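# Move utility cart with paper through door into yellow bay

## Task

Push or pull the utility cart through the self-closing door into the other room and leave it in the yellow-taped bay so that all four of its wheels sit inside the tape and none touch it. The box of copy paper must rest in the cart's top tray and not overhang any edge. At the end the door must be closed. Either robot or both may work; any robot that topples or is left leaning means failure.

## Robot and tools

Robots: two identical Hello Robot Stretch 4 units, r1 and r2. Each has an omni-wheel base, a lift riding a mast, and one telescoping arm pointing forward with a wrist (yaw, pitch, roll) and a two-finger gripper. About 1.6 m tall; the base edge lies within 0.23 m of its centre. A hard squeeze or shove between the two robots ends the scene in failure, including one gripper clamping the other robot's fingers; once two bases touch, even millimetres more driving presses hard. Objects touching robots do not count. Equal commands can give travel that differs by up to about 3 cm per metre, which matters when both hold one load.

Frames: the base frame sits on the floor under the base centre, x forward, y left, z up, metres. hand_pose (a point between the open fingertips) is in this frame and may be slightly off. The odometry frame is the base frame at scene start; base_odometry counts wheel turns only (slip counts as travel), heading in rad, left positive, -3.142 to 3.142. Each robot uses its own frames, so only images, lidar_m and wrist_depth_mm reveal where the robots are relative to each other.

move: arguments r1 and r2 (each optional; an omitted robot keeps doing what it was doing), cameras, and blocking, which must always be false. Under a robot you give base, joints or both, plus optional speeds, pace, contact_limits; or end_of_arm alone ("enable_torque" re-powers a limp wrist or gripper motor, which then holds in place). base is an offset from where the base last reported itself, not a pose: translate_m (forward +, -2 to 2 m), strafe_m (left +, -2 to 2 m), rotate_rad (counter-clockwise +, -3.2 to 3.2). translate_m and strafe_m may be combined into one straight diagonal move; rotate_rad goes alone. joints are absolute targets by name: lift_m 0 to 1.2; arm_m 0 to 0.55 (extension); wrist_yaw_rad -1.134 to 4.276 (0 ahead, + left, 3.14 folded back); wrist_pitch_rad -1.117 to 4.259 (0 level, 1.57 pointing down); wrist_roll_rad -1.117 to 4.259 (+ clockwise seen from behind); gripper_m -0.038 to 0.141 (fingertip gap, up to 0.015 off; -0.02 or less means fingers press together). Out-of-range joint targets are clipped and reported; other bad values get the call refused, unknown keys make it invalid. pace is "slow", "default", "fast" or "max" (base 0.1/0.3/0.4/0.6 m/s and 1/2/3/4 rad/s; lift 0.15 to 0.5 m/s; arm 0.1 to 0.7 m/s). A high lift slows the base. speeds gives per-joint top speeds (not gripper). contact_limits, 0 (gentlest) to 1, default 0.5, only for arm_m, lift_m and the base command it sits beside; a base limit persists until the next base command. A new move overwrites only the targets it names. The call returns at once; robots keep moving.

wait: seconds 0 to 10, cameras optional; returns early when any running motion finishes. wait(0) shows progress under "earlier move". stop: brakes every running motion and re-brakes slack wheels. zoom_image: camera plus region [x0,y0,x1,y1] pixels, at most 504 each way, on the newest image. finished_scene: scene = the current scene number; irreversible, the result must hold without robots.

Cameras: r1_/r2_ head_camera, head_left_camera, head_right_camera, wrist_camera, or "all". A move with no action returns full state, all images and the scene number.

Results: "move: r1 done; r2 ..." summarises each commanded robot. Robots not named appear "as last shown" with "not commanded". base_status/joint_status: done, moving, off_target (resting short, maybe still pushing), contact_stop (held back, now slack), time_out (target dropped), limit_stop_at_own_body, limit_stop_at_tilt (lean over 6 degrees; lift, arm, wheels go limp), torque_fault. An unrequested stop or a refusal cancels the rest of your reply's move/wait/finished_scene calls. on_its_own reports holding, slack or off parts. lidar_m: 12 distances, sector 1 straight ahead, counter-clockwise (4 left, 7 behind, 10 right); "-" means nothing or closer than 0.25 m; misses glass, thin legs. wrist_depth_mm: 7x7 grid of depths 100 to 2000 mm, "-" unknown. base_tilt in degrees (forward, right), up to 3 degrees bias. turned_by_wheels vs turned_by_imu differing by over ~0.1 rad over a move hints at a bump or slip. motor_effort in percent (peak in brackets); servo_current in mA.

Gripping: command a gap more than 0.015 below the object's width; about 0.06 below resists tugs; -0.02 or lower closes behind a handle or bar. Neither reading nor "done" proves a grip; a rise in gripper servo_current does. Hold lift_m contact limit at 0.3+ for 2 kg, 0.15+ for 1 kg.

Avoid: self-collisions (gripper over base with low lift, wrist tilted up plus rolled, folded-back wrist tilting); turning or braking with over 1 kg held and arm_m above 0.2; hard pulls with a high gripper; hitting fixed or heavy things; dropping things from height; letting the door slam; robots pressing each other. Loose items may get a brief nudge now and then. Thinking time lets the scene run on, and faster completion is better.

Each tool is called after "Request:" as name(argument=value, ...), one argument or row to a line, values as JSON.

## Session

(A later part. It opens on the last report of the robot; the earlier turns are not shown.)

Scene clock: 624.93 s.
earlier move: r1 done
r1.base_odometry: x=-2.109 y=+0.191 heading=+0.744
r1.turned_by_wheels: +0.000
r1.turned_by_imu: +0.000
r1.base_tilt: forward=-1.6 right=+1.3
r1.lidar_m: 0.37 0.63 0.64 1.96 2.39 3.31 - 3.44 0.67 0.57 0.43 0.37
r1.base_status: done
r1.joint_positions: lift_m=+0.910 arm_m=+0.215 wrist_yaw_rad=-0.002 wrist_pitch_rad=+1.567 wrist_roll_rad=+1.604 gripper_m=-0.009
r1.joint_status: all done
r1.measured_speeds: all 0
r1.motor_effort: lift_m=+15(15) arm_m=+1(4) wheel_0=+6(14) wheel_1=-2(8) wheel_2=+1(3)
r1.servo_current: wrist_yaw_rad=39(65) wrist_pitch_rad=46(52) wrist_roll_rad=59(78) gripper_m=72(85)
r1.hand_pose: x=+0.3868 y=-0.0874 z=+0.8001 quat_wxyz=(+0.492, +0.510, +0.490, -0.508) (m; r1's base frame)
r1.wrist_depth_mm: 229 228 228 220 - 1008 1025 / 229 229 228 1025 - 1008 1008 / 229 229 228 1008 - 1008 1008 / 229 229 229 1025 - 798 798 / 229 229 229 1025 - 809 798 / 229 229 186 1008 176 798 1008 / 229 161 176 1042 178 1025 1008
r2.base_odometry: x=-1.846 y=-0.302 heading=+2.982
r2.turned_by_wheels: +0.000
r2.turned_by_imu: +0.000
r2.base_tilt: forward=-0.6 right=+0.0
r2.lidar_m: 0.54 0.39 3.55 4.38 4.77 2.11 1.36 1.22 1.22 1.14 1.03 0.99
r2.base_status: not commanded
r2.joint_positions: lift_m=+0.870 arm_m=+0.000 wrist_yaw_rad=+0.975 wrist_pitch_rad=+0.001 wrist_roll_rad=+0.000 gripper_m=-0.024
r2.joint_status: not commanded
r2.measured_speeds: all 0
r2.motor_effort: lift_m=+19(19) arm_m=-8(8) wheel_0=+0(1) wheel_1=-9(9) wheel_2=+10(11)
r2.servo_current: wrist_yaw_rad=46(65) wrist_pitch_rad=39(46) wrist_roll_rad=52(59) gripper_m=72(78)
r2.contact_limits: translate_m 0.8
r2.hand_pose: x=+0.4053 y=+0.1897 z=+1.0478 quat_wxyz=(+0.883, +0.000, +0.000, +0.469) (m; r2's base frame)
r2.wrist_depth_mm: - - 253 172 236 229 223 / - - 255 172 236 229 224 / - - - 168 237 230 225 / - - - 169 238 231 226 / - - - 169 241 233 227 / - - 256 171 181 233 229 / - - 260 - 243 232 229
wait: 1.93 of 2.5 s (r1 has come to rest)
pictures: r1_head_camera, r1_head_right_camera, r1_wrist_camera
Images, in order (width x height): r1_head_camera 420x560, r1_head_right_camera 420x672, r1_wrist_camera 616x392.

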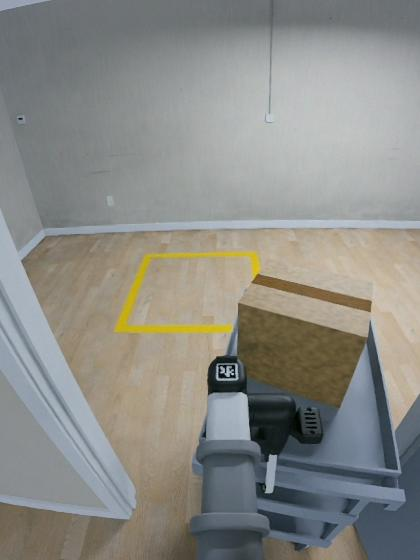

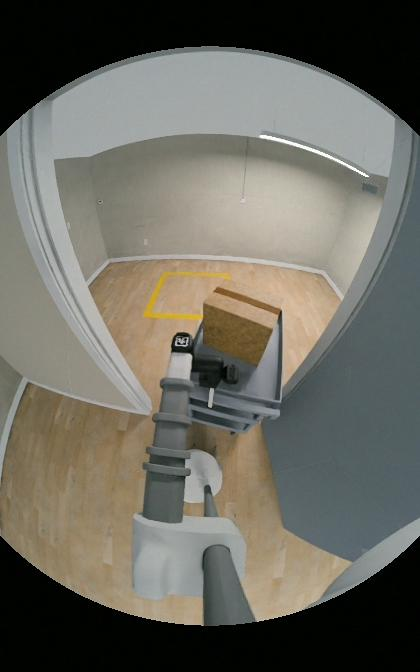

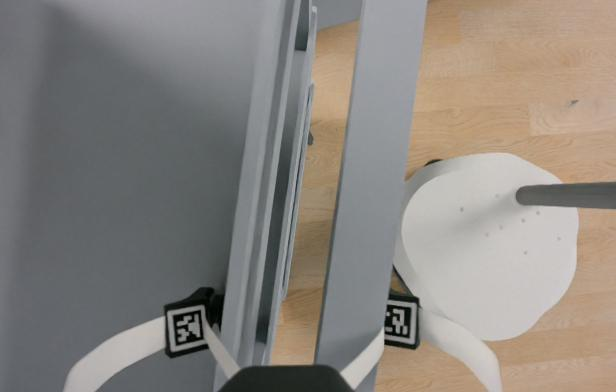

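Request:
move(
  blocking=false,
  r1={"base":{"translate_m":0.35,"strafe_m":-0.03},"pace":"slow"},
)

Request:
wait(
  seconds=5.5,
  cameras=["r1_head_camera","r1_wrist_camera","r1_head_right_camera"],
)

Scene clock: 632.10 s.
move: r1 moving
r1.base_odometry: x=-2.099 y=+0.198 heading=+0.744
r1.turned_by_wheels: +0.000
r1.turned_by_imu: +0.000
r1.base_tilt: forward=-1.6 right=+1.3
r1.lidar_m: 0.36 0.62 0.67 1.88 2.40 3.31 - 3.44 0.64 0.56 0.41 0.35
r1.base_status: translate_m moving; strafe_m moving
r1.joint_positions: lift_m=+0.910 arm_m=+0.215 wrist_yaw_rad=-0.002 wrist_pitch_rad=+1.569 wrist_roll_rad=+1.604 gripper_m=-0.009
r1.joint_status: not commanded
r1.measured_speeds: translate_m=+0.048 strafe_m=-0.004 rotate_rad=-0.001 lift_m=+0.000 arm_m=+0.000 wrist_yaw_rad=+0.000 wrist_pitch_rad=+0.025 wrist_roll_rad=+0.000
r1.motor_effort: lift_m=+15(15) arm_m=-1(4) wheel_0=+5(9) wheel_1=+4(6) wheel_2=-7(7)
r1.servo_current: wrist_yaw_rad=65(65) wrist_pitch_rad=39(46) wrist_roll_rad=46(72) gripper_m=72(72)
r1.hand_pose: x=+0.3862 y=-0.0874 z=+0.8001 quat_wxyz=(+0.491, +0.509, +0.491, -0.508) (m; r1's base frame)
r1.wrist_depth_mm: 226 227 229 991 - 1042 1025 / 227 226 228 1025 - 1042 1025 / 226 228 228 1008 - 1025 1025 / 228 227 228 1025 - 798 820 / 227 228 229 1025 - 809 798 / 226 227 182 1025 177 809 1042 / 227 162 176 1042 178 1008 1025
r2: as last shown
r2.lidar_m: 0.51 0.39 3.52 4.40 4.76 2.17 1.36 1.24 1.25 1.13 1.03 0.99
r2.motor_effort: lift_m=+19(19) arm_m=-8(8) wheel_0=+0(0) wheel_1=-8(9) wheel_2=+11(11)
r2.servo_current: wrist_yaw_rad=59(59) wrist_pitch_rad=39(46) wrist_roll_rad=46(59) gripper_m=72(78)
r2.contact_limits: translate_m 0.8
r2.wrist_depth_mm: - - 254 171 236 229 223 / - - 255 171 236 229 224 / - - - 168 238 231 225 / - - - 168 239 231 226 / - - - 170 241 232 227 / - - 256 171 182 233 228 / - - 259 - 243 233 229
pictures: none

Scene clock: 636.40 s.
earlier move: r1 done
r1.base_odometry: x=-1.831 y=+0.406 heading=+0.744
r1.turned_by_wheels: -0.001
r1.turned_by_imu: -0.004
r1.base_tilt: forward=-1.6 right=+1.3
r1.lidar_m: 0.34 3.17 0.45 0.50 2.41 3.36 - 0.94 0.57 0.48 0.36 0.32
r1.base_status: done
r1.joint_positions: lift_m=+0.910 arm_m=+0.215 wrist_yaw_rad=-0.003 wrist_pitch_rad=+1.573 wrist_roll_rad=+1.604 gripper_m=-0.009
r1.joint_status: not commanded
r1.measured_speeds: all 0
r1.motor_effort: lift_m=+15(15) arm_m=+4(4) wheel_0=-2(10) wheel_1=+0(7) wheel_2=-7(13)
r1.servo_current: wrist_yaw_rad=65(78) wrist_pitch_rad=39(59) wrist_roll_rad=52(78) gripper_m=72(78)
r1.hand_pose: x=+0.3850 y=-0.0874 z=+0.8001 quat_wxyz=(+0.490, +0.508, +0.491, -0.510) (m; r1's base frame)
r1.wrist_depth_mm: 229 230 230 231 - - 1042 / 229 230 230 230 1042 1042 1008 / 229 229 229 231 1025 1008 1025 / 229 229 229 1025 - 820 741 / 228 228 229 1025 - 820 820 / 228 228 179 1025 174 820 1025 / 228 228 229 1008 171 1025 1042
r2.base_odometry: x=-1.846 y=-0.302 heading=+2.982
r2.turned_by_wheels: +0.000
r2.turned_by_imu: +0.001
r2.base_tilt: forward=-0.6 right=+0.0
r2.lidar_m: 0.53 0.39 3.55 4.36 4.78 2.13 1.35 1.23 1.25 1.12 1.03 1.00
r2.base_status: not commanded
r2.joint_positions: lift_m=+0.870 arm_m=+0.000 wrist_yaw_rad=+0.975 wrist_pitch_rad=+0.001 wrist_roll_rad=+0.000 gripper_m=-0.024
r2.joint_status: not commanded
r2.measured_speeds: all 0
r2.motor_effort: lift_m=+19(19) arm_m=-8(8) wheel_0=+0(1) wheel_1=-8(9) wheel_2=+11(11)
r2.servo_current: wrist_yaw_rad=52(65) wrist_pitch_rad=39(46) wrist_roll_rad=52(65) gripper_m=72(78)
r2.contact_limits: translate_m 0.8
r2.hand_pose: x=+0.4053 y=+0.1897 z=+1.0478 quat_wxyz=(+0.883, +0.000, +0.000, +0.469) (m; r2's base frame)
r2.wrist_depth_mm: - - 254 171 236 229 222 / - - 254 172 236 229 224 / - - - 168 237 231 224 / - - - 169 239 232 226 / - - - 170 240 233 227 / - - 257 171 181 233 229 / - - 260 - 241 233 229
wait: 4.30 of 5.5 s (r1 has come to rest)
pictures: r1_head_camera, r1_head_right_camera, r1_wrist_camera
Images, in order (width x height): r1_head_camera 420x560, r1_head_right_camera 420x672, r1_wrist_camera 616x392.

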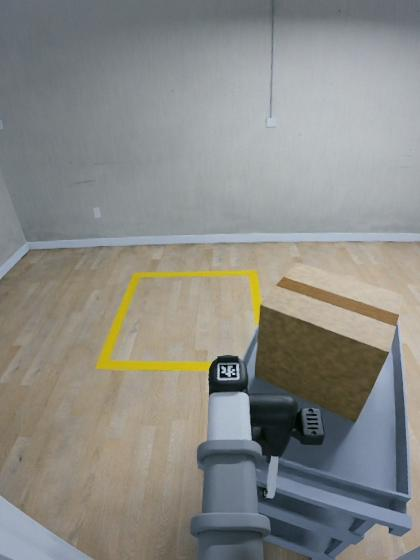

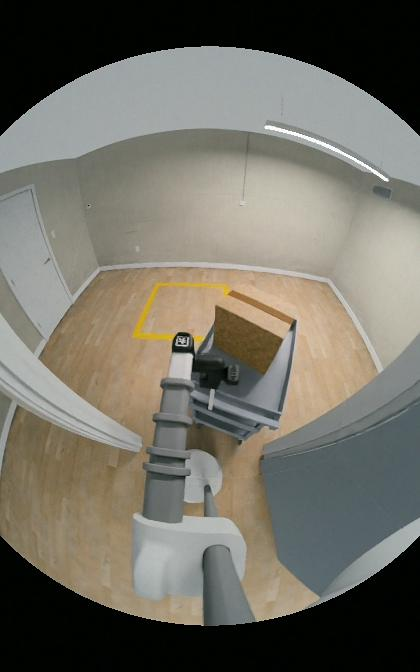

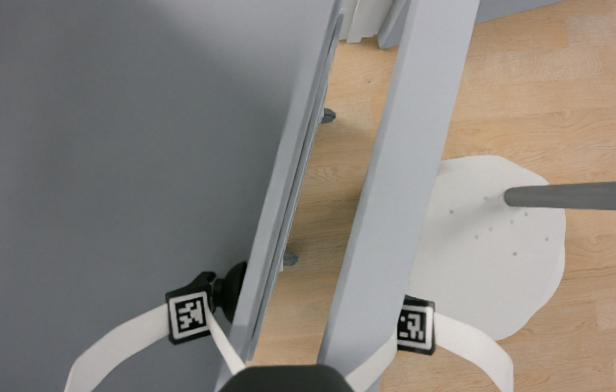

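Request:
move(
  blocking=false,
  r1={"base":{"translate_m":0.14,"strafe_m":-0.18},"pace":"slow"},
)

Request:
wait(
  seconds=4,
  cameras=["r1_head_camera","r1_wrist_camera","r1_head_right_camera"],
)

Scene clock: 644.83 s.
move: r1 moving
r1.base_odometry: x=-1.819 y=+0.404 heading=+0.744
r1.turned_by_wheels: +0.000
r1.turned_by_imu: +0.000
r1.base_tilt: forward=-1.6 right=+1.3
r1.lidar_m: 0.36 3.17 0.46 0.47 2.41 3.34 - 0.89 0.56 0.49 0.37 0.33
r1.base_status: translate_m moving; strafe_m moving
r1.joint_positions: lift_m=+0.910 arm_m=+0.215 wrist_yaw_rad=-0.004 wrist_pitch_rad=+1.573 wrist_roll_rad=+1.604 gripper_m=-0.009
r1.joint_status: not commanded
r1.measured_speeds: translate_m=+0.030 strafe_m=-0.039 rotate_rad=+0.001 lift_m=+0.000 arm_m=+0.000 wrist_yaw_rad=-0.002 wrist_pitch_rad=+0.000 wrist_roll_rad=+0.000
r1.motor_effort: lift_m=+15(15) arm_m=+3(4) wheel_0=+8(10) wheel_1=-4(7) wheel_2=-7(10)
r1.servo_current: wrist_yaw_rad=65(65) wrist_pitch_rad=46(46) wrist_roll_rad=39(72) gripper_m=72(78)
r1.hand_pose: x=+0.3849 y=-0.0874 z=+0.8001 quat_wxyz=(+0.490, +0.509, +0.491, -0.510) (m; r1's base frame)
r1.wrist_depth_mm: 225 226 228 229 - - 1008 / 226 227 228 229 1025 1025 1042 / 226 227 229 229 1008 1042 1025 / 225 228 228 1008 - 820 809 / 225 226 227 1042 - 809 1025 / 226 226 183 1008 - 820 1025 / 226 176 228 1025 171 168 1025
r2: as last shown
r2.turned_by_imu: +0.000
r2.lidar_m: 0.52 0.39 3.55 4.39 4.76 2.14 1.37 1.23 1.26 1.14 1.01 1.01
r2.motor_effort: lift_m=+19(19) arm_m=-8(8) wheel_0=+0(0) wheel_1=-8(9) wheel_2=+11(11)
r2.servo_current: wrist_yaw_rad=46(59) wrist_pitch_rad=39(46) wrist_roll_rad=52(52) gripper_m=72(78)
r2.contact_limits: translate_m 0.8
r2.wrist_depth_mm: - - 253 171 236 228 223 / - - 254 171 236 229 224 / - - - 167 238 230 226 / - - - 169 239 232 225 / - - - 170 241 233 226 / - - 256 171 181 233 229 / - - 259 - 242 233 229
pictures: none

Scene clock: 647.90 s.
earlier move: r1 done
r1.base_odometry: x=-1.606 y=+0.368 heading=+0.744
r1.turned_by_wheels: +0.000
r1.turned_by_imu: +0.000
r1.base_tilt: forward=-1.6 right=+1.3
r1.lidar_m: 0.36 3.03 2.57 0.59 2.60 3.57 - 0.57 0.34 0.31 0.35 0.36
r1.base_status: done
r1.joint_positions: lift_m=+0.910 arm_m=+0.215 wrist_yaw_rad=-0.003 wrist_pitch_rad=+1.569 wrist_roll_rad=+1.603 gripper_m=-0.009
r1.joint_status: not commanded
r1.measured_speeds: all 0
r1.motor_effort: lift_m=+15(15) arm_m=+4(4) wheel_0=+6(12) wheel_1=-2(7) wheel_2=+0(10)
r1.servo_current: wrist_yaw_rad=33(65) wrist_pitch_rad=46(52) wrist_roll_rad=52(72) gripper_m=72(85)
r1.hand_pose: x=+0.3863 y=-0.0874 z=+0.8001 quat_wxyz=(+0.492, +0.509, +0.491, -0.508) (m; r1's base frame)
r1.wrist_depth_mm: 230 229 229 991 - 615 549 / 229 228 229 1008 - 1025 1008 / 229 229 228 1042 - 1025 1025 / 229 229 229 1025 - 809 788 / 229 229 229 1008 - 809 809 / 229 229 186 1025 177 809 1008 / 229 161 178 1008 175 991 1042
r2.base_odometry: x=-1.846 y=-0.302 heading=+2.982
r2.turned_by_wheels: +0.000
r2.turned_by_imu: +0.000
r2.base_tilt: forward=-0.7 right=+0.0
r2.lidar_m: 0.52 0.38 3.52 4.38 4.78 2.13 1.35 1.25 1.24 1.15 1.02 0.97
r2.base_status: not commanded
r2.joint_positions: lift_m=+0.870 arm_m=+0.000 wrist_yaw_rad=+0.975 wrist_pitch_rad=+0.001 wrist_roll_rad=+0.000 gripper_m=-0.024
r2.joint_status: not commanded
r2.measured_speeds: all 0
r2.motor_effort: lift_m=+19(19) arm_m=-8(8) wheel_0=+0(1) wheel_1=-9(9) wheel_2=+10(11)
r2.servo_current: wrist_yaw_rad=46(65) wrist_pitch_rad=46(52) wrist_roll_rad=59(59) gripper_m=72(78)
r2.contact_limits: translate_m 0.8
r2.hand_pose: x=+0.4053 y=+0.1897 z=+1.0478 quat_wxyz=(+0.883, +0.000, +0.000, +0.469) (m; r2's base frame)
r2.wrist_depth_mm: - - 254 172 236 229 221 / - - 255 170 236 229 224 / - - - 168 237 230 225 / - - - 169 239 232 224 / - - - 169 240 233 227 / - - 256 170 181 232 229 / - - 259 - 242 233 229
wait: 3.07 of 4 s (r1 has come to rest)
pictures: r1_head_camera, r1_head_right_camera, r1_wrist_camera
Images, in order (width x height): r1_head_camera 420x560, r1_head_right_camera 420x672, r1_wrist_camera 616x392.

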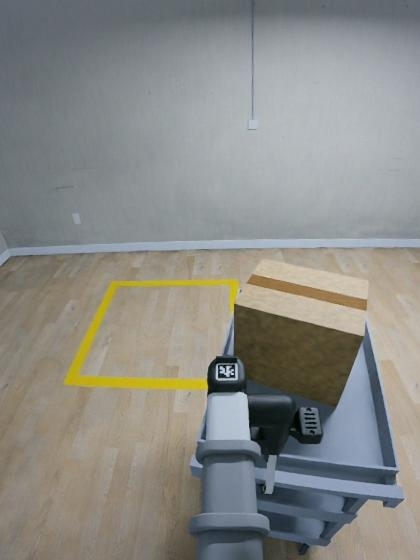

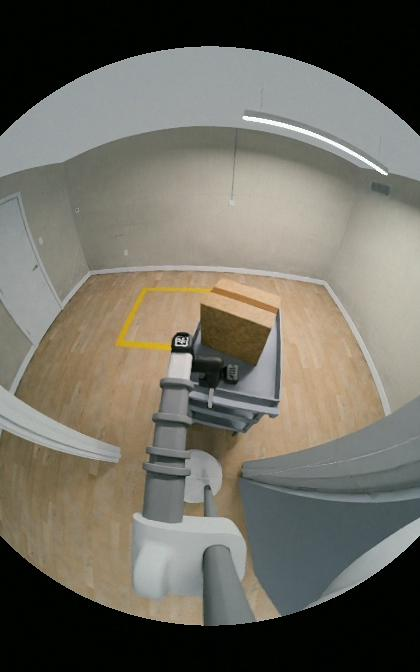

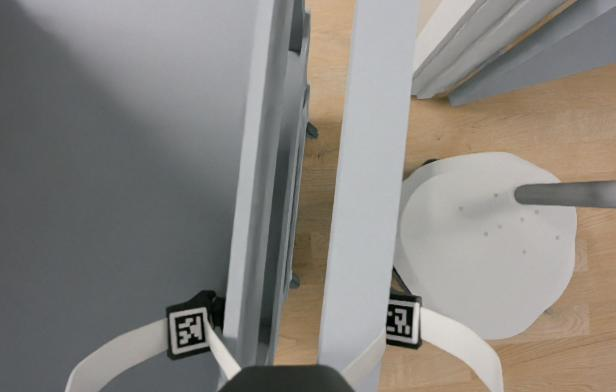

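Request:
move(
  blocking=false,
  r1={"base":{"translate_m":0.12},"joints":{"wrist_roll_rad":1.4},"speeds":{"wrist_roll_rad":0.2},"pace":"slow"},
)

Request:
wait(
  seconds=2.5,
)

Request:
move(
  blocking=false,
  r1={"base":{"rotate_rad":-0.5},"joints":{"wrist_roll_rad":0.95},"speeds":{"wrist_roll_rad":0.5},"pace":"slow"},
)

Request:
wait(
  seconds=2.5,
  cameras=["r1_head_camera","r1_wrist_camera","r1_head_left_camera"],
)

Scene clock: 657.30 s.
move: r1 moving
r1.base_odometry: x=-1.597 y=+0.377 heading=+0.744
r1.turned_by_wheels: +0.000
r1.turned_by_imu: +0.000
r1.base_tilt: forward=-1.6 right=+1.2
r1.lidar_m: 0.34 3.02 2.57 0.60 2.57 3.61 - 0.56 0.33 0.30 0.38 0.35
r1.base_status: translate_m moving
r1.joint_positions: lift_m=+0.910 arm_m=+0.215 wrist_yaw_rad=-0.003 wrist_pitch_rad=+1.569 wrist_roll_rad=+1.521 gripper_m=-0.009
r1.joint_status: wrist_roll_rad moving
r1.measured_speeds: translate_m=+0.049 strafe_m=+0.000 rotate_rad=-0.003 lift_m=+0.000 arm_m=+0.000 wrist_yaw_rad=+0.000 wrist_pitch_rad=+0.005 wrist_roll_rad=-0.193
r1.motor_effort: lift_m=+15(15) arm_m=+4(4) wheel_0=+7(10) wheel_1=+3(6) wheel_2=-8(8)
r1.servo_current: wrist_yaw_rad=33(59) wrist_pitch_rad=39(46) wrist_roll_rad=78(78) gripper_m=72(72)
r1.hand_pose: x=+0.3861 y=-0.0874 z=+0.8001 quat_wxyz=(+0.512, +0.488, +0.511, -0.488) (m; r1's base frame)
r1.wrist_depth_mm: 226 227 229 229 1008 569 521 / 227 226 228 1008 - 750 1008 / 225 225 227 1008 - 1042 1042 / 227 227 228 1025 - 820 991 / 226 228 229 1025 - 809 820 / 226 226 181 1042 176 798 1025 / 227 169 179 1042 175 1042 1025
r2: as last shown
r2.base_tilt: forward=-0.7 right=+0.1
r2.lidar_m: 0.53 0.38 3.55 4.39 4.78 2.14 1.35 1.23 1.26 1.15 1.01 0.98
r2.motor_effort: lift_m=+19(19) arm_m=-7(8) wheel_0=+0(1) wheel_1=-8(9) wheel_2=+10(11)
r2.servo_current: wrist_yaw_rad=59(59) wrist_pitch_rad=46(46) wrist_roll_rad=52(52) gripper_m=72(78)
r2.contact_limits: translate_m 0.8
r2.wrist_depth_mm: - - 252 171 237 228 222 / - - 254 171 236 229 224 / - - - 168 237 231 225 / - - - 169 239 233 226 / - - - 169 242 233 227 / - - 257 171 181 233 229 / - - 260 - 241 233 229
pictures: none

Scene clock: 659.27 s.
earlier move: r1 done
r1.base_odometry: x=-1.518 y=+0.449 heading=+0.743
r1.turned_by_wheels: -0.001
r1.turned_by_imu: -0.002
r1.base_tilt: forward=-1.6 right=+1.3
r1.lidar_m: 0.34 2.92 2.58 0.61 2.60 3.57 - 0.55 0.34 0.34 0.41 0.35
r1.base_status: done
r1.joint_positions: lift_m=+0.910 arm_m=+0.215 wrist_yaw_rad=-0.004 wrist_pitch_rad=+1.572 wrist_roll_rad=+1.412 gripper_m=-0.009
r1.joint_status: all done
r1.measured_speeds: all 0
r1.motor_effort: lift_m=+15(15) arm_m=+4(4) wheel_0=-3(10) wheel_1=+0(7) wheel_2=-8(14)
r1.servo_current: wrist_yaw_rad=46(65) wrist_pitch_rad=46(52) wrist_roll_rad=72(111) gripper_m=72(85)
r1.hand_pose: x=+0.3852 y=-0.0874 z=+0.8001 quat_wxyz=(+0.537, +0.459, +0.538, -0.460) (m; r1's base frame)
r1.wrist_depth_mm: 228 229 230 229 1042 - - / 229 228 229 229 1025 - 661 / 227 229 229 230 1008 1008 1025 / 228 229 229 1025 - 820 1025 / 227 229 229 1042 - 809 820 / 227 229 180 1025 - 809 1042 / 227 229 228 1008 170 809 -
r2.base_odometry: x=-1.846 y=-0.302 heading=+2.982
r2.turned_by_wheels: +0.000
r2.turned_by_imu: +0.000
r2.base_tilt: forward=-0.6 right=+0.1
r2.lidar_m: 0.51 0.34 3.52 4.37 4.79 2.15 1.36 1.24 1.25 1.13 1.03 0.99
r2.base_status: not commanded
r2.joint_positions: lift_m=+0.870 arm_m=+0.000 wrist_yaw_rad=+0.975 wrist_pitch_rad=+0.001 wrist_roll_rad=+0.000 gripper_m=-0.024
r2.joint_status: not commanded
r2.measured_speeds: all 0
r2.motor_effort: lift_m=+19(19) arm_m=-8(8) wheel_0=+0(1) wheel_1=-8(9) wheel_2=+10(11)
r2.servo_current: wrist_yaw_rad=59(65) wrist_pitch_rad=39(46) wrist_roll_rad=39(65) gripper_m=72(78)
r2.contact_limits: translate_m 0.8
r2.hand_pose: x=+0.4053 y=+0.1897 z=+1.0478 quat_wxyz=(+0.883, +0.000, +0.000, +0.469) (m; r2's base frame)
r2.wrist_depth_mm: - - 255 171 236 228 222 / - - 254 171 237 229 224 / - - - 168 237 229 225 / - - - 168 240 232 225 / - - - 170 240 233 227 / - - 256 171 181 233 229 / - - 260 - 242 233 229
wait: 1.97 of 2.5 s (r1 has come to rest)
pictures: none

Scene clock: 659.77 s.
move: r1 moving
r1.base_odometry: x=-1.518 y=+0.449 heading=+0.619
r1.turned_by_wheels: -0.124
r1.turned_by_imu: -0.124
r1.base_tilt: forward=-1.6 right=+1.2
r1.lidar_m: 0.31 2.85 2.68 0.61 0.64 3.22 - 0.64 0.33 0.35 0.45 0.36
r1.base_status: rotate_rad moving
r1.joint_positions: lift_m=+0.910 arm_m=+0.215 wrist_yaw_rad=-0.004 wrist_pitch_rad=+1.572 wrist_roll_rad=+1.206 gripper_m=-0.009
r1.joint_status: wrist_roll_rad moving
r1.measured_speeds: translate_m=+0.001 strafe_m=+0.000 rotate_rad=-0.483 lift_m=+0.000 arm_m=+0.000 wrist_yaw_rad=+0.000 wrist_pitch_rad=-0.012 wrist_roll_rad=-0.519
r1.motor_effort: lift_m=+15(15) arm_m=+4(4) wheel_0=+14(14) wheel_1=+4(7) wheel_2=+8(8)
r1.servo_current: wrist_yaw_rad=59(65) wrist_pitch_rad=39(46) wrist_roll_rad=104(163) gripper_m=72(78)
r1.hand_pose: x=+0.3853 y=-0.0874 z=+0.8001 quat_wxyz=(+0.581, +0.402, +0.582, -0.402) (m; r1's base frame)
r1.wrist_depth_mm: 227 225 227 226 1008 - - / 227 226 228 226 1042 - - / 226 228 228 228 1025 - 683 / 228 227 227 1025 1008 1042 1042 / 227 228 228 1025 - 809 1042 / 229 228 184 1008 - 798 798 / 228 171 176 1008 171 150 1025
r2: as last shown
r2.base_tilt: forward=-0.6 right=+0.0
r2.lidar_m: 0.50 0.39 3.54 4.39 4.76 2.14 1.37 1.22 1.26 1.15 1.02 0.99
r2.motor_effort: lift_m=+19(19) arm_m=-8(8) wheel_0=+0(1) wheel_1=-8(8) wheel_2=+11(11)
r2.servo_current: wrist_yaw_rad=59(65) wrist_pitch_rad=39(46) wrist_roll_rad=59(59) gripper_m=72(78)
r2.contact_limits: translate_m 0.8
r2.wrist_depth_mm: - - 253 171 236 228 223 / - - 254 172 236 229 223 / - - - 168 238 230 224 / - - - 169 239 232 226 / - - - 170 240 233 227 / - - 257 171 181 233 229 / - - 259 - 242 233 229
pictures: none

Scene clock: 660.97 s.
earlier move: r1 done
r1.base_odometry: x=-1.518 y=+0.449 heading=+0.244
r1.turned_by_wheels: -0.375
r1.turned_by_imu: -0.377
r1.base_tilt: forward=-1.6 right=+1.3
r1.lidar_m: 0.29 0.41 2.92 2.58 0.58 2.66 3.68 5.94 0.51 0.33 0.33 0.43
r1.base_status: done
r1.joint_positions: lift_m=+0.910 arm_m=+0.215 wrist_yaw_rad=+0.000 wrist_pitch_rad=+1.554 wrist_roll_rad=+0.953 gripper_m=-0.009
r1.joint_status: all done
r1.measured_speeds: all 0
r1.motor_effort: lift_m=+15(15) arm_m=-4(4) wheel_0=+4(14) wheel_1=+3(7) wheel_2=+5(10)
r1.servo_current: wrist_yaw_rad=52(65) wrist_pitch_rad=85(85) wrist_roll_rad=46(163) gripper_m=72(78)
r1.hand_pose: x=+0.3906 y=-0.0874 z=+0.8001 quat_wxyz=(+0.633, +0.327, +0.623, -0.322) (m; r1's base frame)
r1.wrist_depth_mm: 236 234 234 1025 - - - / 236 234 233 1025 - - - / 234 235 224 1008 1025 - 452 / 235 233 231 - 1008 1008 585 / 233 232 231 798 1025 1008 1008 / 233 233 183 1025 177 788 991 / 234 169 176 469 809 788 991
r2.base_odometry: x=-1.846 y=-0.302 heading=+2.982
r2.turned_by_wheels: +0.000
r2.turned_by_imu: +0.000
r2.base_tilt: forward=-0.6 right=+0.0
r2.lidar_m: 0.51 0.39 3.53 4.38 4.75 2.14 1.36 1.23 1.24 1.14 1.01 1.00
r2.base_status: not commanded
r2.joint_positions: lift_m=+0.870 arm_m=+0.000 wrist_yaw_rad=+0.975 wrist_pitch_rad=+0.001 wrist_roll_rad=+0.000 gripper_m=-0.024
r2.joint_status: not commanded
r2.measured_speeds: all 0
r2.motor_effort: lift_m=+19(19) arm_m=-8(8) wheel_0=+0(1) wheel_1=-8(9) wheel_2=+10(11)
r2.servo_current: wrist_yaw_rad=59(65) wrist_pitch_rad=39(52) wrist_roll_rad=52(59) gripper_m=78(78)
r2.contact_limits: translate_m 0.8
r2.hand_pose: x=+0.4053 y=+0.1897 z=+1.0478 quat_wxyz=(+0.883, +0.000, +0.000, +0.469) (m; r2's base frame)
r2.wrist_depth_mm: - - 254 171 235 228 222 / - - 254 171 236 229 223 / - - - 168 237 230 225 / - - - 168 240 232 226 / - - - 170 240 232 227 / - - 256 171 180 233 228 / - - 259 - 242 233 229
wait: 1.20 of 2.5 s (r1 has come to rest)
pictures: r1_head_camera, r1_head_left_camera, r1_wrist_camera
Images, in order (width x height): r1_head_camera 420x560, r1_head_left_camera 420x672, r1_wrist_camera 616x392.

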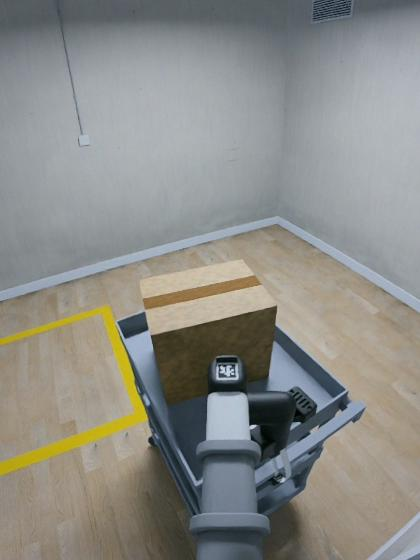

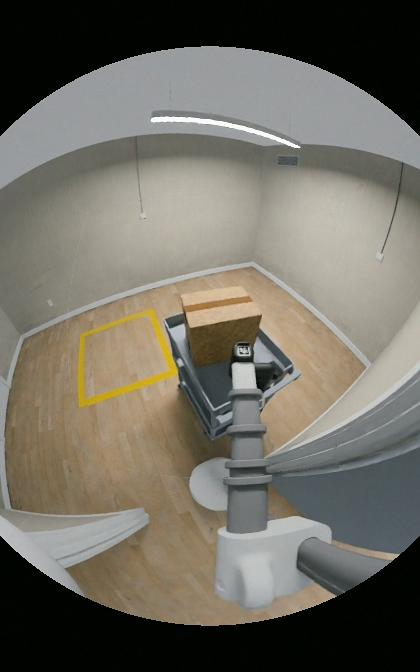

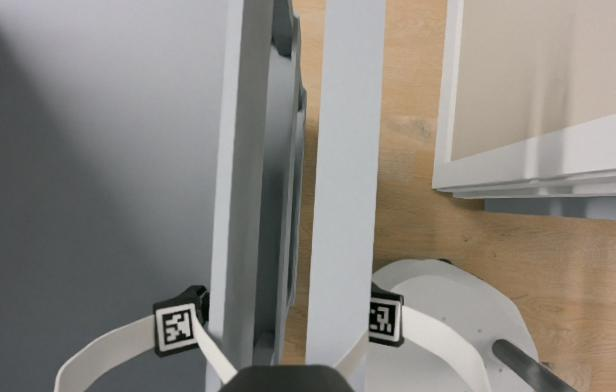

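Request:
move(
  blocking=false,
  r1={"base":{"rotate_rad":-0.45},"joints":{"wrist_roll_rad":0.2},"speeds":{"wrist_roll_rad":0.7},"pace":"slow"},
)

Request:
wait(
  seconds=2.5,
  cameras=["r1_head_camera","r1_wrist_camera","r1_head_left_camera"],
)

Scene clock: 677.27 s.
move: r1 moving
r1.base_odometry: x=-1.518 y=+0.449 heading=+0.118
r1.turned_by_wheels: -0.126
r1.turned_by_imu: -0.126
r1.base_tilt: forward=-1.6 right=+1.3
r1.lidar_m: 0.26 0.35 2.85 2.64 0.61 0.65 3.33 5.94 0.62 0.35 0.34 0.49
r1.base_status: rotate_rad moving
r1.joint_positions: lift_m=+0.910 arm_m=+0.215 wrist_yaw_rad=+0.000 wrist_pitch_rad=+1.553 wrist_roll_rad=+0.677 gripper_m=-0.009
r1.joint_status: wrist_roll_rad moving
r1.measured_speeds: translate_m=+0.003 strafe_m=-0.001 rotate_rad=-0.488 lift_m=+0.000 arm_m=+0.000 wrist_yaw_rad=+0.008 wrist_pitch_rad=-0.018 wrist_roll_rad=-0.703
r1.motor_effort: lift_m=+15(15) arm_m=-1(4) wheel_0=+11(13) wheel_1=+4(6) wheel_2=+15(16)
r1.servo_current: wrist_yaw_rad=46(59) wrist_pitch_rad=91(91) wrist_roll_rad=111(111) gripper_m=78(78)
r1.hand_pose: x=+0.3910 y=-0.0874 z=+0.8001 quat_wxyz=(+0.673, +0.237, +0.661, -0.233) (m; r1's base frame)
r1.wrist_depth_mm: 236 236 234 433 - 1025 - / 236 235 233 496 - 1008 - / 235 233 216 798 - - - / 235 232 231 - - - 427 / 233 232 216 549 1025 991 484 / 234 231 183 1008 181 991 976 / 233 230 170 143 798 137 991
r2: as last shown
r2.lidar_m: 0.52 0.39 3.54 4.37 4.76 2.11 1.37 1.22 1.26 1.16 1.03 1.00
r2.motor_effort: lift_m=+19(19) arm_m=-7(8) wheel_0=+0(0) wheel_1=-8(9) wheel_2=+10(11)
r2.servo_current: wrist_yaw_rad=46(52) wrist_pitch_rad=39(46) wrist_roll_rad=39(52) gripper_m=72(85)
r2.contact_limits: translate_m 0.8
r2.wrist_depth_mm: - - 252 172 236 229 222 / - - 255 171 236 229 224 / - - - 168 236 230 225 / - - - 168 238 232 225 / - - - 170 240 232 227 / - - 257 171 181 233 229 / - - 260 - 243 232 229
pictures: none

Scene clock: 678.40 s.
earlier move: r1 done
r1.base_odometry: x=-1.518 y=+0.449 heading=-0.206
r1.turned_by_wheels: -0.324
r1.turned_by_imu: -0.325
r1.base_tilt: forward=-1.6 right=+1.2
r1.lidar_m: 0.25 0.29 0.61 3.02 2.51 0.60 2.69 4.11 5.94 0.44 0.35 0.26
r1.base_status: done
r1.joint_positions: lift_m=+0.910 arm_m=+0.215 wrist_yaw_rad=+0.001 wrist_pitch_rad=+1.555 wrist_roll_rad=+0.207 gripper_m=-0.009
r1.joint_status: all done
r1.measured_speeds: all 0
r1.motor_effort: lift_m=+15(15) arm_m=-4(4) wheel_0=+0(13) wheel_1=+3(7) wheel_2=+1(17)
r1.servo_current: wrist_yaw_rad=46(65) wrist_pitch_rad=78(98) wrist_roll_rad=52(111) gripper_m=78(78)
r1.hand_pose: x=+0.3905 y=-0.0874 z=+0.8001 quat_wxyz=(+0.709, +0.073, +0.698, -0.072) (m; r1's base frame)
r1.wrist_depth_mm: 234 235 234 1025 - - - / 233 233 232 1042 - - - / 232 232 233 1008 - - - / 231 231 231 1042 - - - / 231 230 231 1025 - 364 - / 231 229 181 960 177 294 239 / 229 158 228 809 169 1008 231
r2.base_odometry: x=-1.846 y=-0.302 heading=+2.982
r2.turned_by_wheels: +0.000
r2.turned_by_imu: +0.000
r2.base_tilt: forward=-0.6 right=+0.0
r2.lidar_m: 0.52 0.39 3.55 4.38 4.76 2.15 1.38 1.23 1.24 1.15 1.02 0.99
r2.base_status: not commanded
r2.joint_positions: lift_m=+0.870 arm_m=+0.000 wrist_yaw_rad=+0.975 wrist_pitch_rad=+0.001 wrist_roll_rad=+0.000 gripper_m=-0.024
r2.joint_status: not commanded
r2.measured_speeds: all 0
r2.motor_effort: lift_m=+19(19) arm_m=-8(8) wheel_0=+0(1) wheel_1=-8(9) wheel_2=+10(11)
r2.servo_current: wrist_yaw_rad=59(59) wrist_pitch_rad=39(52) wrist_roll_rad=65(65) gripper_m=72(85)
r2.contact_limits: translate_m 0.8
r2.hand_pose: x=+0.4053 y=+0.1897 z=+1.0478 quat_wxyz=(+0.883, +0.000, +0.000, +0.469) (m; r2's base frame)
r2.wrist_depth_mm: - - 254 172 236 229 222 / - - 254 171 236 229 224 / - - - 168 237 231 225 / - - - 169 239 231 225 / - - - 170 240 233 227 / - - 257 171 181 233 229 / - - 260 - 242 232 229
wait: 1.13 of 2.5 s (r1 has come to rest)
pictures: r1_head_camera, r1_head_left_camera, r1_wrist_camera
Images, in order (width x height): r1_head_camera 420x560, r1_head_left_camera 420x672, r1_wrist_camera 616x392.

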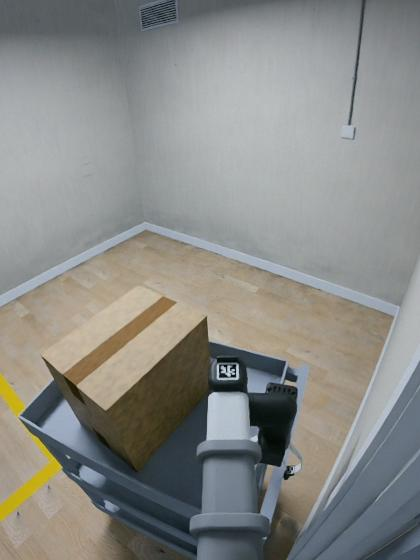

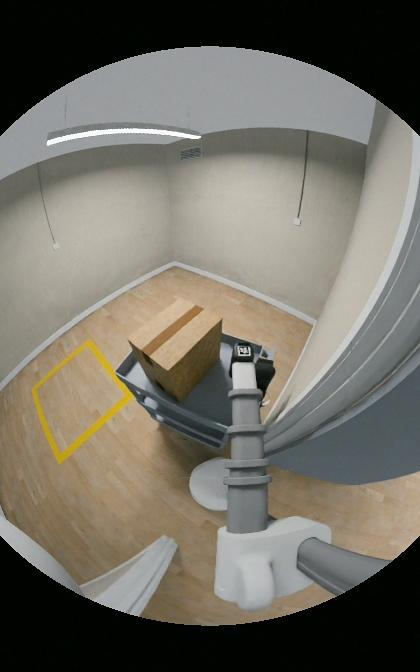

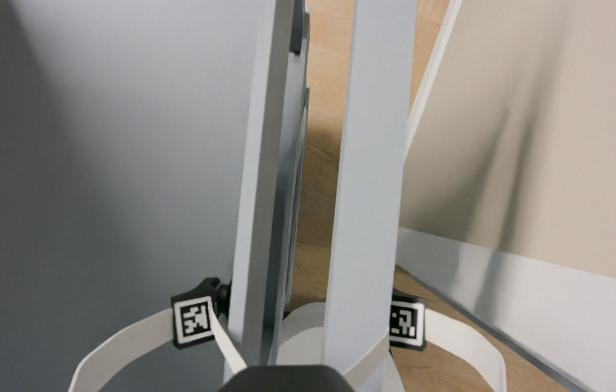

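Request:
move(
  blocking=false,
  r1={"base":{"translate_m":0.05,"strafe_m":0.35},"pace":"slow"},
)

Request:
wait(
  seconds=5,
  cameras=["r1_head_camera","r1_wrist_camera","r1_head_left_camera"],
)

Scene clock: 685.57 s.
move: r1 moving
r1.base_odometry: x=-1.513 y=+0.462 heading=-0.207
r1.turned_by_wheels: -0.001
r1.turned_by_imu: -0.002
r1.base_tilt: forward=-1.6 right=+1.3
r1.lidar_m: 0.25 0.28 0.63 3.01 2.51 0.61 2.69 4.07 5.96 0.46 0.34 0.26
r1.base_status: translate_m moving; strafe_m moving
r1.joint_positions: lift_m=+0.910 arm_m=+0.215 wrist_yaw_rad=+0.001 wrist_pitch_rad=+1.558 wrist_roll_rad=+0.207 gripper_m=-0.009
r1.joint_status: not commanded
r1.measured_speeds: translate_m=+0.006 strafe_m=+0.052 rotate_rad=+0.002 lift_m=+0.000 arm_m=+0.000 wrist_yaw_rad=+0.000 wrist_pitch_rad=+0.024 wrist_roll_rad=+0.000
r1.motor_effort: lift_m=+15(15) arm_m=-4(4) wheel_0=-13(15) wheel_1=+5(6) wheel_2=-5(6)
r1.servo_current: wrist_yaw_rad=39(59) wrist_pitch_rad=65(78) wrist_roll_rad=46(72) gripper_m=72(72)
r1.hand_pose: x=+0.3898 y=-0.0874 z=+0.8001 quat_wxyz=(+0.708, +0.073, +0.699, -0.072) (m; r1's base frame)
r1.wrist_depth_mm: 232 233 231 1025 - - - / 230 232 233 1025 - - - / 230 231 232 1008 - - - / 230 231 229 1042 - - - / 229 230 230 1008 - 382 - / 230 229 181 891 177 303 247 / 229 158 228 798 171 1042 -
r2: as last shown
r2.base_tilt: forward=-0.7 right=+0.0
r2.lidar_m: 0.53 0.38 3.55 4.36 4.75 2.16 1.35 1.23 1.25 1.15 1.02 0.99
r2.motor_effort: lift_m=+19(19) arm_m=-8(8) wheel_0=+0(0) wheel_1=-8(9) wheel_2=+11(11)
r2.servo_current: wrist_yaw_rad=59(59) wrist_pitch_rad=39(46) wrist_roll_rad=52(59) gripper_m=65(78)
r2.contact_limits: translate_m 0.8
r2.wrist_depth_mm: - - 253 171 236 228 222 / - - 255 171 236 229 224 / - - - 168 237 231 225 / - - - 169 238 231 225 / - - - 170 240 233 227 / - - 257 171 181 232 229 / - - 260 - 241 233 229
pictures: none

Scene clock: 689.80 s.
earlier move: r1 done
r1.base_odometry: x=-1.397 y=+0.781 heading=-0.207
r1.turned_by_wheels: +0.000
r1.turned_by_imu: -0.001
r1.base_tilt: forward=-1.6 right=+1.3
r1.lidar_m: 0.25 0.33 2.48 2.66 2.37 0.83 0.54 3.83 6.25 0.65 0.60 0.49
r1.base_status: done
r1.joint_positions: lift_m=+0.910 arm_m=+0.215 wrist_yaw_rad=-0.004 wrist_pitch_rad=+1.571 wrist_roll_rad=+0.207 gripper_m=-0.009
r1.joint_status: not commanded
r1.measured_speeds: all 0
r1.motor_effort: lift_m=+15(15) arm_m=+4(4) wheel_0=-6(16) wheel_1=+1(6) wheel_2=-7(10)
r1.servo_current: wrist_yaw_rad=39(72) wrist_pitch_rad=33(78) wrist_roll_rad=46(72) gripper_m=72(85)
r1.hand_pose: x=+0.3856 y=-0.0874 z=+0.8001 quat_wxyz=(+0.703, +0.075, +0.703, -0.074) (m; r1's base frame)
r1.wrist_depth_mm: 227 227 227 228 1008 - - / 226 227 228 227 1008 - - / 227 227 227 227 1008 - - / 227 228 228 229 1042 - - / 228 228 229 1025 - 1025 1025 / 228 228 179 842 - 1008 1025 / 229 229 228 809 146 1008 1025
r2.base_odometry: x=-1.846 y=-0.302 heading=+2.982
r2.turned_by_wheels: +0.000
r2.turned_by_imu: +0.001
r2.base_tilt: forward=-0.6 right=+0.0
r2.lidar_m: 0.51 0.40 3.56 4.34 4.77 2.13 1.33 1.23 1.24 1.14 1.02 1.01
r2.base_status: not commanded
r2.joint_positions: lift_m=+0.870 arm_m=+0.000 wrist_yaw_rad=+0.975 wrist_pitch_rad=+0.001 wrist_roll_rad=+0.000 gripper_m=-0.024
r2.joint_status: not commanded
r2.measured_speeds: all 0
r2.motor_effort: lift_m=+19(19) arm_m=-8(8) wheel_0=+0(1) wheel_1=-8(9) wheel_2=+10(11)
r2.servo_current: wrist_yaw_rad=52(65) wrist_pitch_rad=46(46) wrist_roll_rad=39(65) gripper_m=65(78)
r2.contact_limits: translate_m 0.8
r2.hand_pose: x=+0.4053 y=+0.1897 z=+1.0478 quat_wxyz=(+0.883, +0.000, +0.000, +0.469) (m; r2's base frame)
r2.wrist_depth_mm: - - 254 171 236 229 223 / - - 255 171 236 229 224 / - - - 168 237 231 226 / - - - 168 239 232 226 / - - - 169 241 233 227 / - - 257 171 181 232 228 / - - 259 - 242 232 229
wait: 4.23 of 5 s (r1 has come to rest)
pictures: r1_head_camera, r1_head_left_camera, r1_wrist_camera
Images, in order (width x height): r1_head_camera 420x560, r1_head_left_camera 420x672, r1_wrist_camera 616x392.

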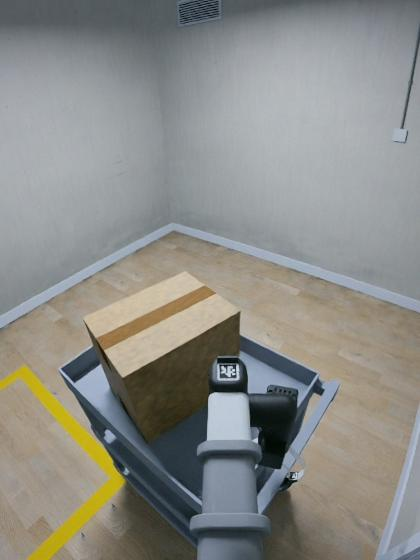

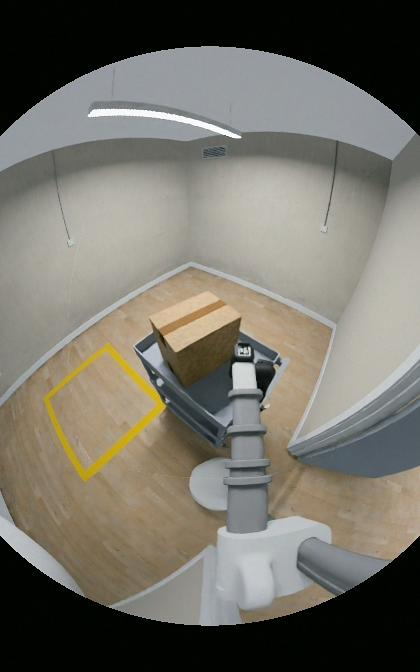

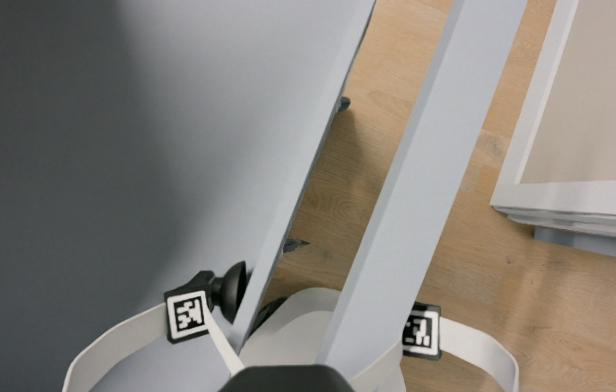

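Request:
move(
  blocking=false,
  r1={"base":{"translate_m":0.225,"strafe_m":-0.1},"pace":"slow"},
)

Request:
wait(
  seconds=4,
  cameras=["r1_head_camera","r1_wrist_camera","r1_head_left_camera"],
)

Scene clock: 701.37 s.
move: r1 moving
r1.base_odometry: x=-1.386 y=+0.773 heading=-0.207
r1.turned_by_wheels: -0.001
r1.turned_by_imu: -0.001
r1.base_tilt: forward=-1.6 right=+1.3
r1.lidar_m: 0.25 0.30 2.47 2.66 2.37 0.85 0.56 3.86 6.24 0.64 0.60 0.46
r1.base_status: translate_m moving; strafe_m moving
r1.joint_positions: lift_m=+0.910 arm_m=+0.215 wrist_yaw_rad=-0.005 wrist_pitch_rad=+1.573 wrist_roll_rad=+0.207 gripper_m=-0.009
r1.joint_status: not commanded
r1.measured_speeds: translate_m=+0.049 strafe_m=-0.022 rotate_rad=-0.003 lift_m=+0.000 arm_m=+0.000 wrist_yaw_rad=+0.000 wrist_pitch_rad=+0.000 wrist_roll_rad=+0.000
r1.motor_effort: lift_m=+15(15) arm_m=+3(4) wheel_0=+3(6) wheel_1=+3(3) wheel_2=-12(12)
r1.servo_current: wrist_yaw_rad=59(72) wrist_pitch_rad=46(52) wrist_roll_rad=65(78) gripper_m=72(85)
r1.hand_pose: x=+0.3849 y=-0.0874 z=+0.8001 quat_wxyz=(+0.702, +0.075, +0.704, -0.075) (m; r1's base frame)
r1.wrist_depth_mm: 224 224 224 225 991 - - / 225 225 226 226 1008 - 917 / 225 226 226 227 1025 - - / 227 226 226 228 1025 - - / 227 228 229 1025 - 1025 1042 / 228 228 181 820 - 1042 1042 / 229 227 229 798 146 168 1025
r2: as last shown
r2.turned_by_imu: +0.000
r2.lidar_m: 0.53 0.37 3.55 4.39 4.74 2.10 1.34 1.22 1.25 1.14 1.02 0.96
r2.motor_effort: lift_m=+19(19) arm_m=-8(8) wheel_0=+0(1) wheel_1=-8(9) wheel_2=+11(11)
r2.servo_current: wrist_yaw_rad=52(59) wrist_pitch_rad=39(46) wrist_roll_rad=39(52) gripper_m=72(78)
r2.contact_limits: translate_m 0.8
r2.wrist_depth_mm: - - 254 171 236 229 223 / - - 255 172 236 229 224 / - - - 168 237 231 225 / - - - 168 239 232 225 / - - - 170 240 233 226 / - - 257 171 181 233 229 / - - 260 - 242 232 229
pictures: none

Scene clock: 704.53 s.
earlier move: r1 done
r1.base_odometry: x=-1.198 y=+0.637 heading=-0.206
r1.turned_by_wheels: +0.001
r1.turned_by_imu: +0.002
r1.base_tilt: forward=-1.6 right=+1.2
r1.lidar_m: 0.25 0.26 0.47 2.62 2.59 0.99 0.79 4.21 0.87 0.45 0.56 0.26
r1.base_status: done
r1.joint_positions: lift_m=+0.910 arm_m=+0.215 wrist_yaw_rad=-0.003 wrist_pitch_rad=+1.572 wrist_roll_rad=+0.202 gripper_m=-0.009
r1.joint_status: not commanded
r1.measured_speeds: all 0
r1.motor_effort: lift_m=+15(15) arm_m=+4(4) wheel_0=+8(12) wheel_1=+4(6) wheel_2=-1(12)
r1.servo_current: wrist_yaw_rad=59(72) wrist_pitch_rad=39(52) wrist_roll_rad=52(78) gripper_m=72(85)
r1.hand_pose: x=+0.3852 y=-0.0874 z=+0.8001 quat_wxyz=(+0.703, +0.072, +0.704, -0.072) (m; r1's base frame)
r1.wrist_depth_mm: 224 225 225 991 - 1008 1008 / 225 225 225 991 - 1008 991 / 226 226 224 809 - 1025 946 / 226 227 227 1025 - 1025 917 / 229 227 227 1025 1008 1008 - / 229 228 180 809 178 1025 - / 229 169 179 788 1008 1008 -
r2.base_odometry: x=-1.846 y=-0.302 heading=+2.982
r2.turned_by_wheels: +0.000
r2.turned_by_imu: +0.000
r2.base_tilt: forward=-0.6 right=+0.0
r2.lidar_m: 0.52 0.40 3.56 4.36 4.78 2.13 1.37 1.22 1.24 1.13 1.02 1.01
r2.base_status: not commanded
r2.joint_positions: lift_m=+0.870 arm_m=+0.000 wrist_yaw_rad=+0.975 wrist_pitch_rad=+0.001 wrist_roll_rad=+0.000 gripper_m=-0.024
r2.joint_status: not commanded
r2.measured_speeds: all 0
r2.motor_effort: lift_m=+19(19) arm_m=-8(8) wheel_0=+0(1) wheel_1=-8(9) wheel_2=+10(11)
r2.servo_current: wrist_yaw_rad=59(65) wrist_pitch_rad=33(46) wrist_roll_rad=46(65) gripper_m=72(78)
r2.contact_limits: translate_m 0.8
r2.hand_pose: x=+0.4053 y=+0.1897 z=+1.0478 quat_wxyz=(+0.883, +0.000, +0.000, +0.469) (m; r2's base frame)
r2.wrist_depth_mm: - - 253 171 236 228 221 / - - 254 171 236 229 224 / - - - 168 238 231 224 / - - - 169 239 232 225 / - - - 170 241 233 226 / - - 257 171 181 233 229 / - - 260 - 242 233 229
wait: 3.17 of 4 s (r1 has come to rest)
pictures: r1_head_camera, r1_head_left_camera, r1_wrist_camera
Images, in order (width x height): r1_head_camera 420x560, r1_head_left_camera 420x672, r1_wrist_camera 616x392.

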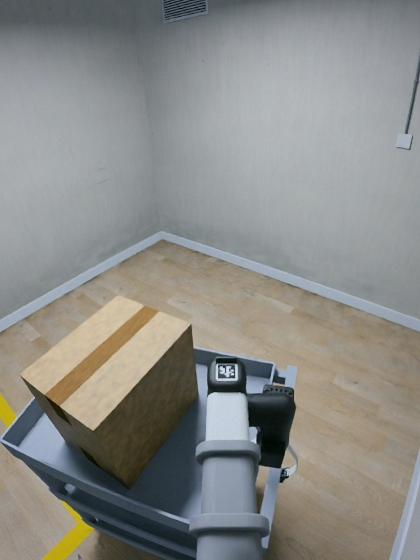

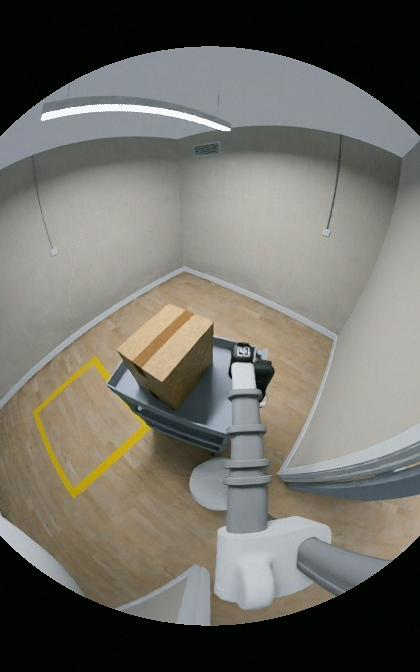

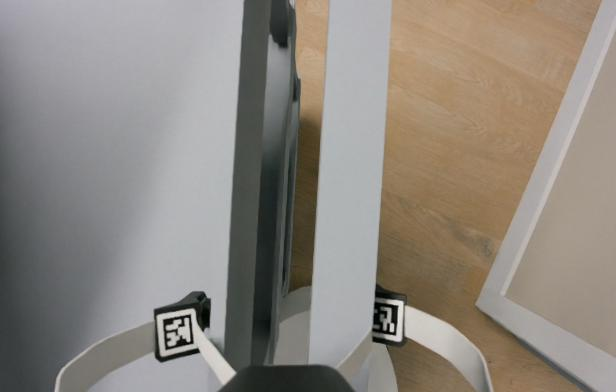

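Request:
move(
  blocking=false,
  r1={"base":{"translate_m":0.17,"strafe_m":-0.06},"joints":{"wrist_roll_rad":0.0},"speeds":{"wrist_roll_rad":0.15},"pace":"slow"},
)

Request:
wait(
  seconds=4,
  cameras=["r1_head_camera","r1_wrist_camera","r1_head_left_camera"],
)

Scene clock: 713.37 s.
move: r1 moving
r1.base_odometry: x=-1.186 y=+0.631 heading=-0.205
r1.turned_by_wheels: +0.001
r1.turned_by_imu: +0.000
r1.base_tilt: forward=-1.6 right=+1.3
r1.lidar_m: 0.25 0.25 0.45 2.65 2.61 1.00 0.78 4.24 0.81 0.43 0.57 0.25
r1.base_status: translate_m moving; strafe_m moving
r1.joint_positions: lift_m=+0.910 arm_m=+0.215 wrist_yaw_rad=-0.003 wrist_pitch_rad=+1.572 wrist_roll_rad=+0.137 gripper_m=-0.009
r1.joint_status: wrist_roll_rad moving
r1.measured_speeds: translate_m=+0.049 strafe_m=-0.017 rotate_rad=+0.001 lift_m=+0.000 arm_m=+0.000 wrist_yaw_rad=+0.000 wrist_pitch_rad=+0.000 wrist_roll_rad=-0.150
r1.motor_effort: lift_m=+15(15) arm_m=+4(4) wheel_0=+11(12) wheel_1=+5(6) wheel_2=-5(6)
r1.servo_current: wrist_yaw_rad=52(65) wrist_pitch_rad=46(46) wrist_roll_rad=65(65) gripper_m=72(78)
r1.hand_pose: x=+0.3852 y=-0.0874 z=+0.8001 quat_wxyz=(+0.705, +0.049, +0.706, -0.049) (m; r1's base frame)
r1.wrist_depth_mm: 225 225 225 1008 - 1008 1025 / 225 225 224 1008 - 991 1025 / 226 226 226 1008 - 1025 1008 / 227 228 227 1008 - 1025 917 / 228 227 227 1008 1008 1008 - / 229 228 180 820 178 1008 - / 229 170 178 820 1025 1025 -
r2: as last shown
r2.base_tilt: forward=-0.7 right=+0.1
r2.lidar_m: 0.51 0.40 3.53 4.39 4.78 2.15 1.36 1.21 1.25 1.16 1.02 0.97
r2.servo_current: wrist_yaw_rad=59(59) wrist_pitch_rad=33(46) wrist_roll_rad=39(59) gripper_m=72(78)
r2.contact_limits: translate_m 0.8
r2.wrist_depth_mm: - - 254 171 236 229 223 / - - 254 171 237 229 223 / - - - 168 237 230 225 / - - - 168 239 232 225 / - - - 170 241 233 227 / - - 257 171 181 233 228 / - - 260 - 242 232 229
pictures: none

Scene clock: 715.90 s.
earlier move: r1 done
r1.base_odometry: x=-1.044 y=+0.544 heading=-0.206
r1.turned_by_wheels: -0.001
r1.turned_by_imu: -0.003
r1.base_tilt: forward=-1.7 right=+1.3
r1.lidar_m: 0.25 0.25 0.29 2.58 2.75 1.17 0.96 4.56 0.41 0.41 0.63 0.25
r1.base_status: done
r1.joint_positions: lift_m=+0.910 arm_m=+0.215 wrist_yaw_rad=-0.003 wrist_pitch_rad=+1.579 wrist_roll_rad=+0.001 gripper_m=-0.009
r1.joint_status: all done
r1.measured_speeds: all 0
r1.motor_effort: lift_m=+15(15) arm_m=+4(4) wheel_0=+2(12) wheel_1=+4(7) wheel_2=-15(16)
r1.servo_current: wrist_yaw_rad=46(72) wrist_pitch_rad=59(59) wrist_roll_rad=33(72) gripper_m=72(78)
r1.hand_pose: x=+0.3834 y=-0.0874 z=+0.8001 quat_wxyz=(+0.704, +0.001, +0.710, -0.001) (m; r1's base frame)
r1.wrist_depth_mm: 224 224 224 991 - 1008 1008 / 224 225 224 1025 - 1008 1008 / 225 226 227 991 - 1025 1025 / 226 227 227 1025 - 1025 1025 / 228 229 228 1025 - 1025 946 / 229 229 182 820 177 960 - / 229 157 190 809 172 149 -
r2.base_odometry: x=-1.846 y=-0.302 heading=+2.982
r2.turned_by_wheels: +0.000
r2.turned_by_imu: +0.000
r2.base_tilt: forward=-0.6 right=+0.0
r2.lidar_m: 0.52 0.41 3.55 4.34 4.77 2.17 1.37 1.22 1.25 1.13 1.02 0.99
r2.base_status: not commanded
r2.joint_positions: lift_m=+0.870 arm_m=+0.000 wrist_yaw_rad=+0.975 wrist_pitch_rad=+0.001 wrist_roll_rad=+0.000 gripper_m=-0.024
r2.joint_status: not commanded
r2.measured_speeds: all 0
r2.motor_effort: lift_m=+19(19) arm_m=-8(8) wheel_0=+0(1) wheel_1=-8(9) wheel_2=+10(11)
r2.servo_current: wrist_yaw_rad=46(65) wrist_pitch_rad=39(46) wrist_roll_rad=52(59) gripper_m=72(78)
r2.contact_limits: translate_m 0.8
r2.hand_pose: x=+0.4053 y=+0.1897 z=+1.0478 quat_wxyz=(+0.883, +0.000, +0.000, +0.469) (m; r2's base frame)
r2.wrist_depth_mm: - - 253 172 236 228 222 / - - 255 171 236 229 224 / - - - 168 238 230 224 / - - - 168 240 231 226 / - - - 170 241 233 228 / - - 258 171 181 232 229 / - - 259 - 242 234 229
wait: 2.53 of 4 s (r1 has come to rest)
pictures: r1_head_camera, r1_head_left_camera, r1_wrist_camera
Images, in order (width x height): r1_head_camera 420x560, r1_head_left_camera 420x672, r1_wrist_camera 616x392.

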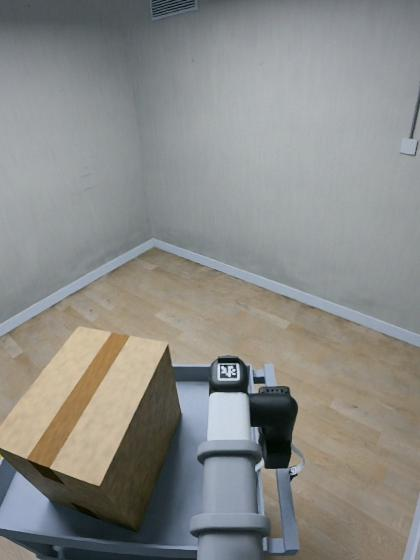

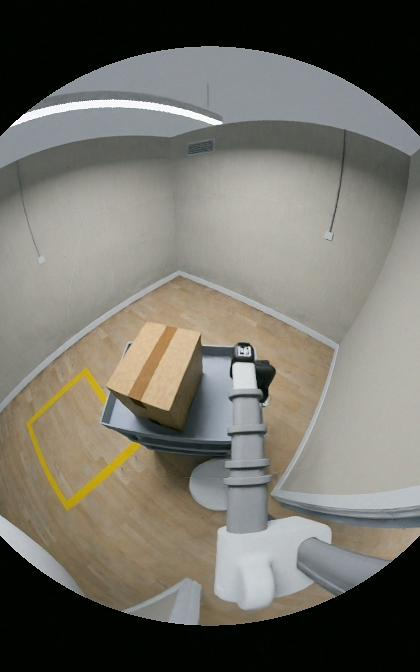

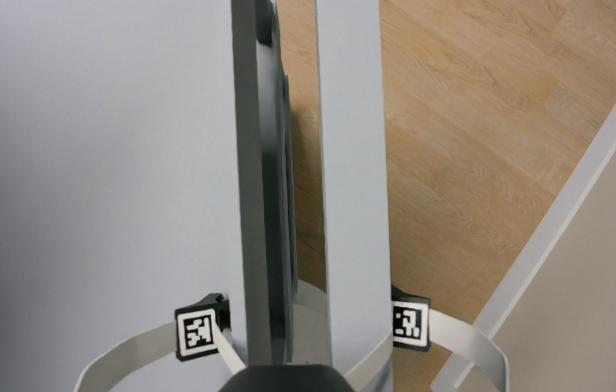

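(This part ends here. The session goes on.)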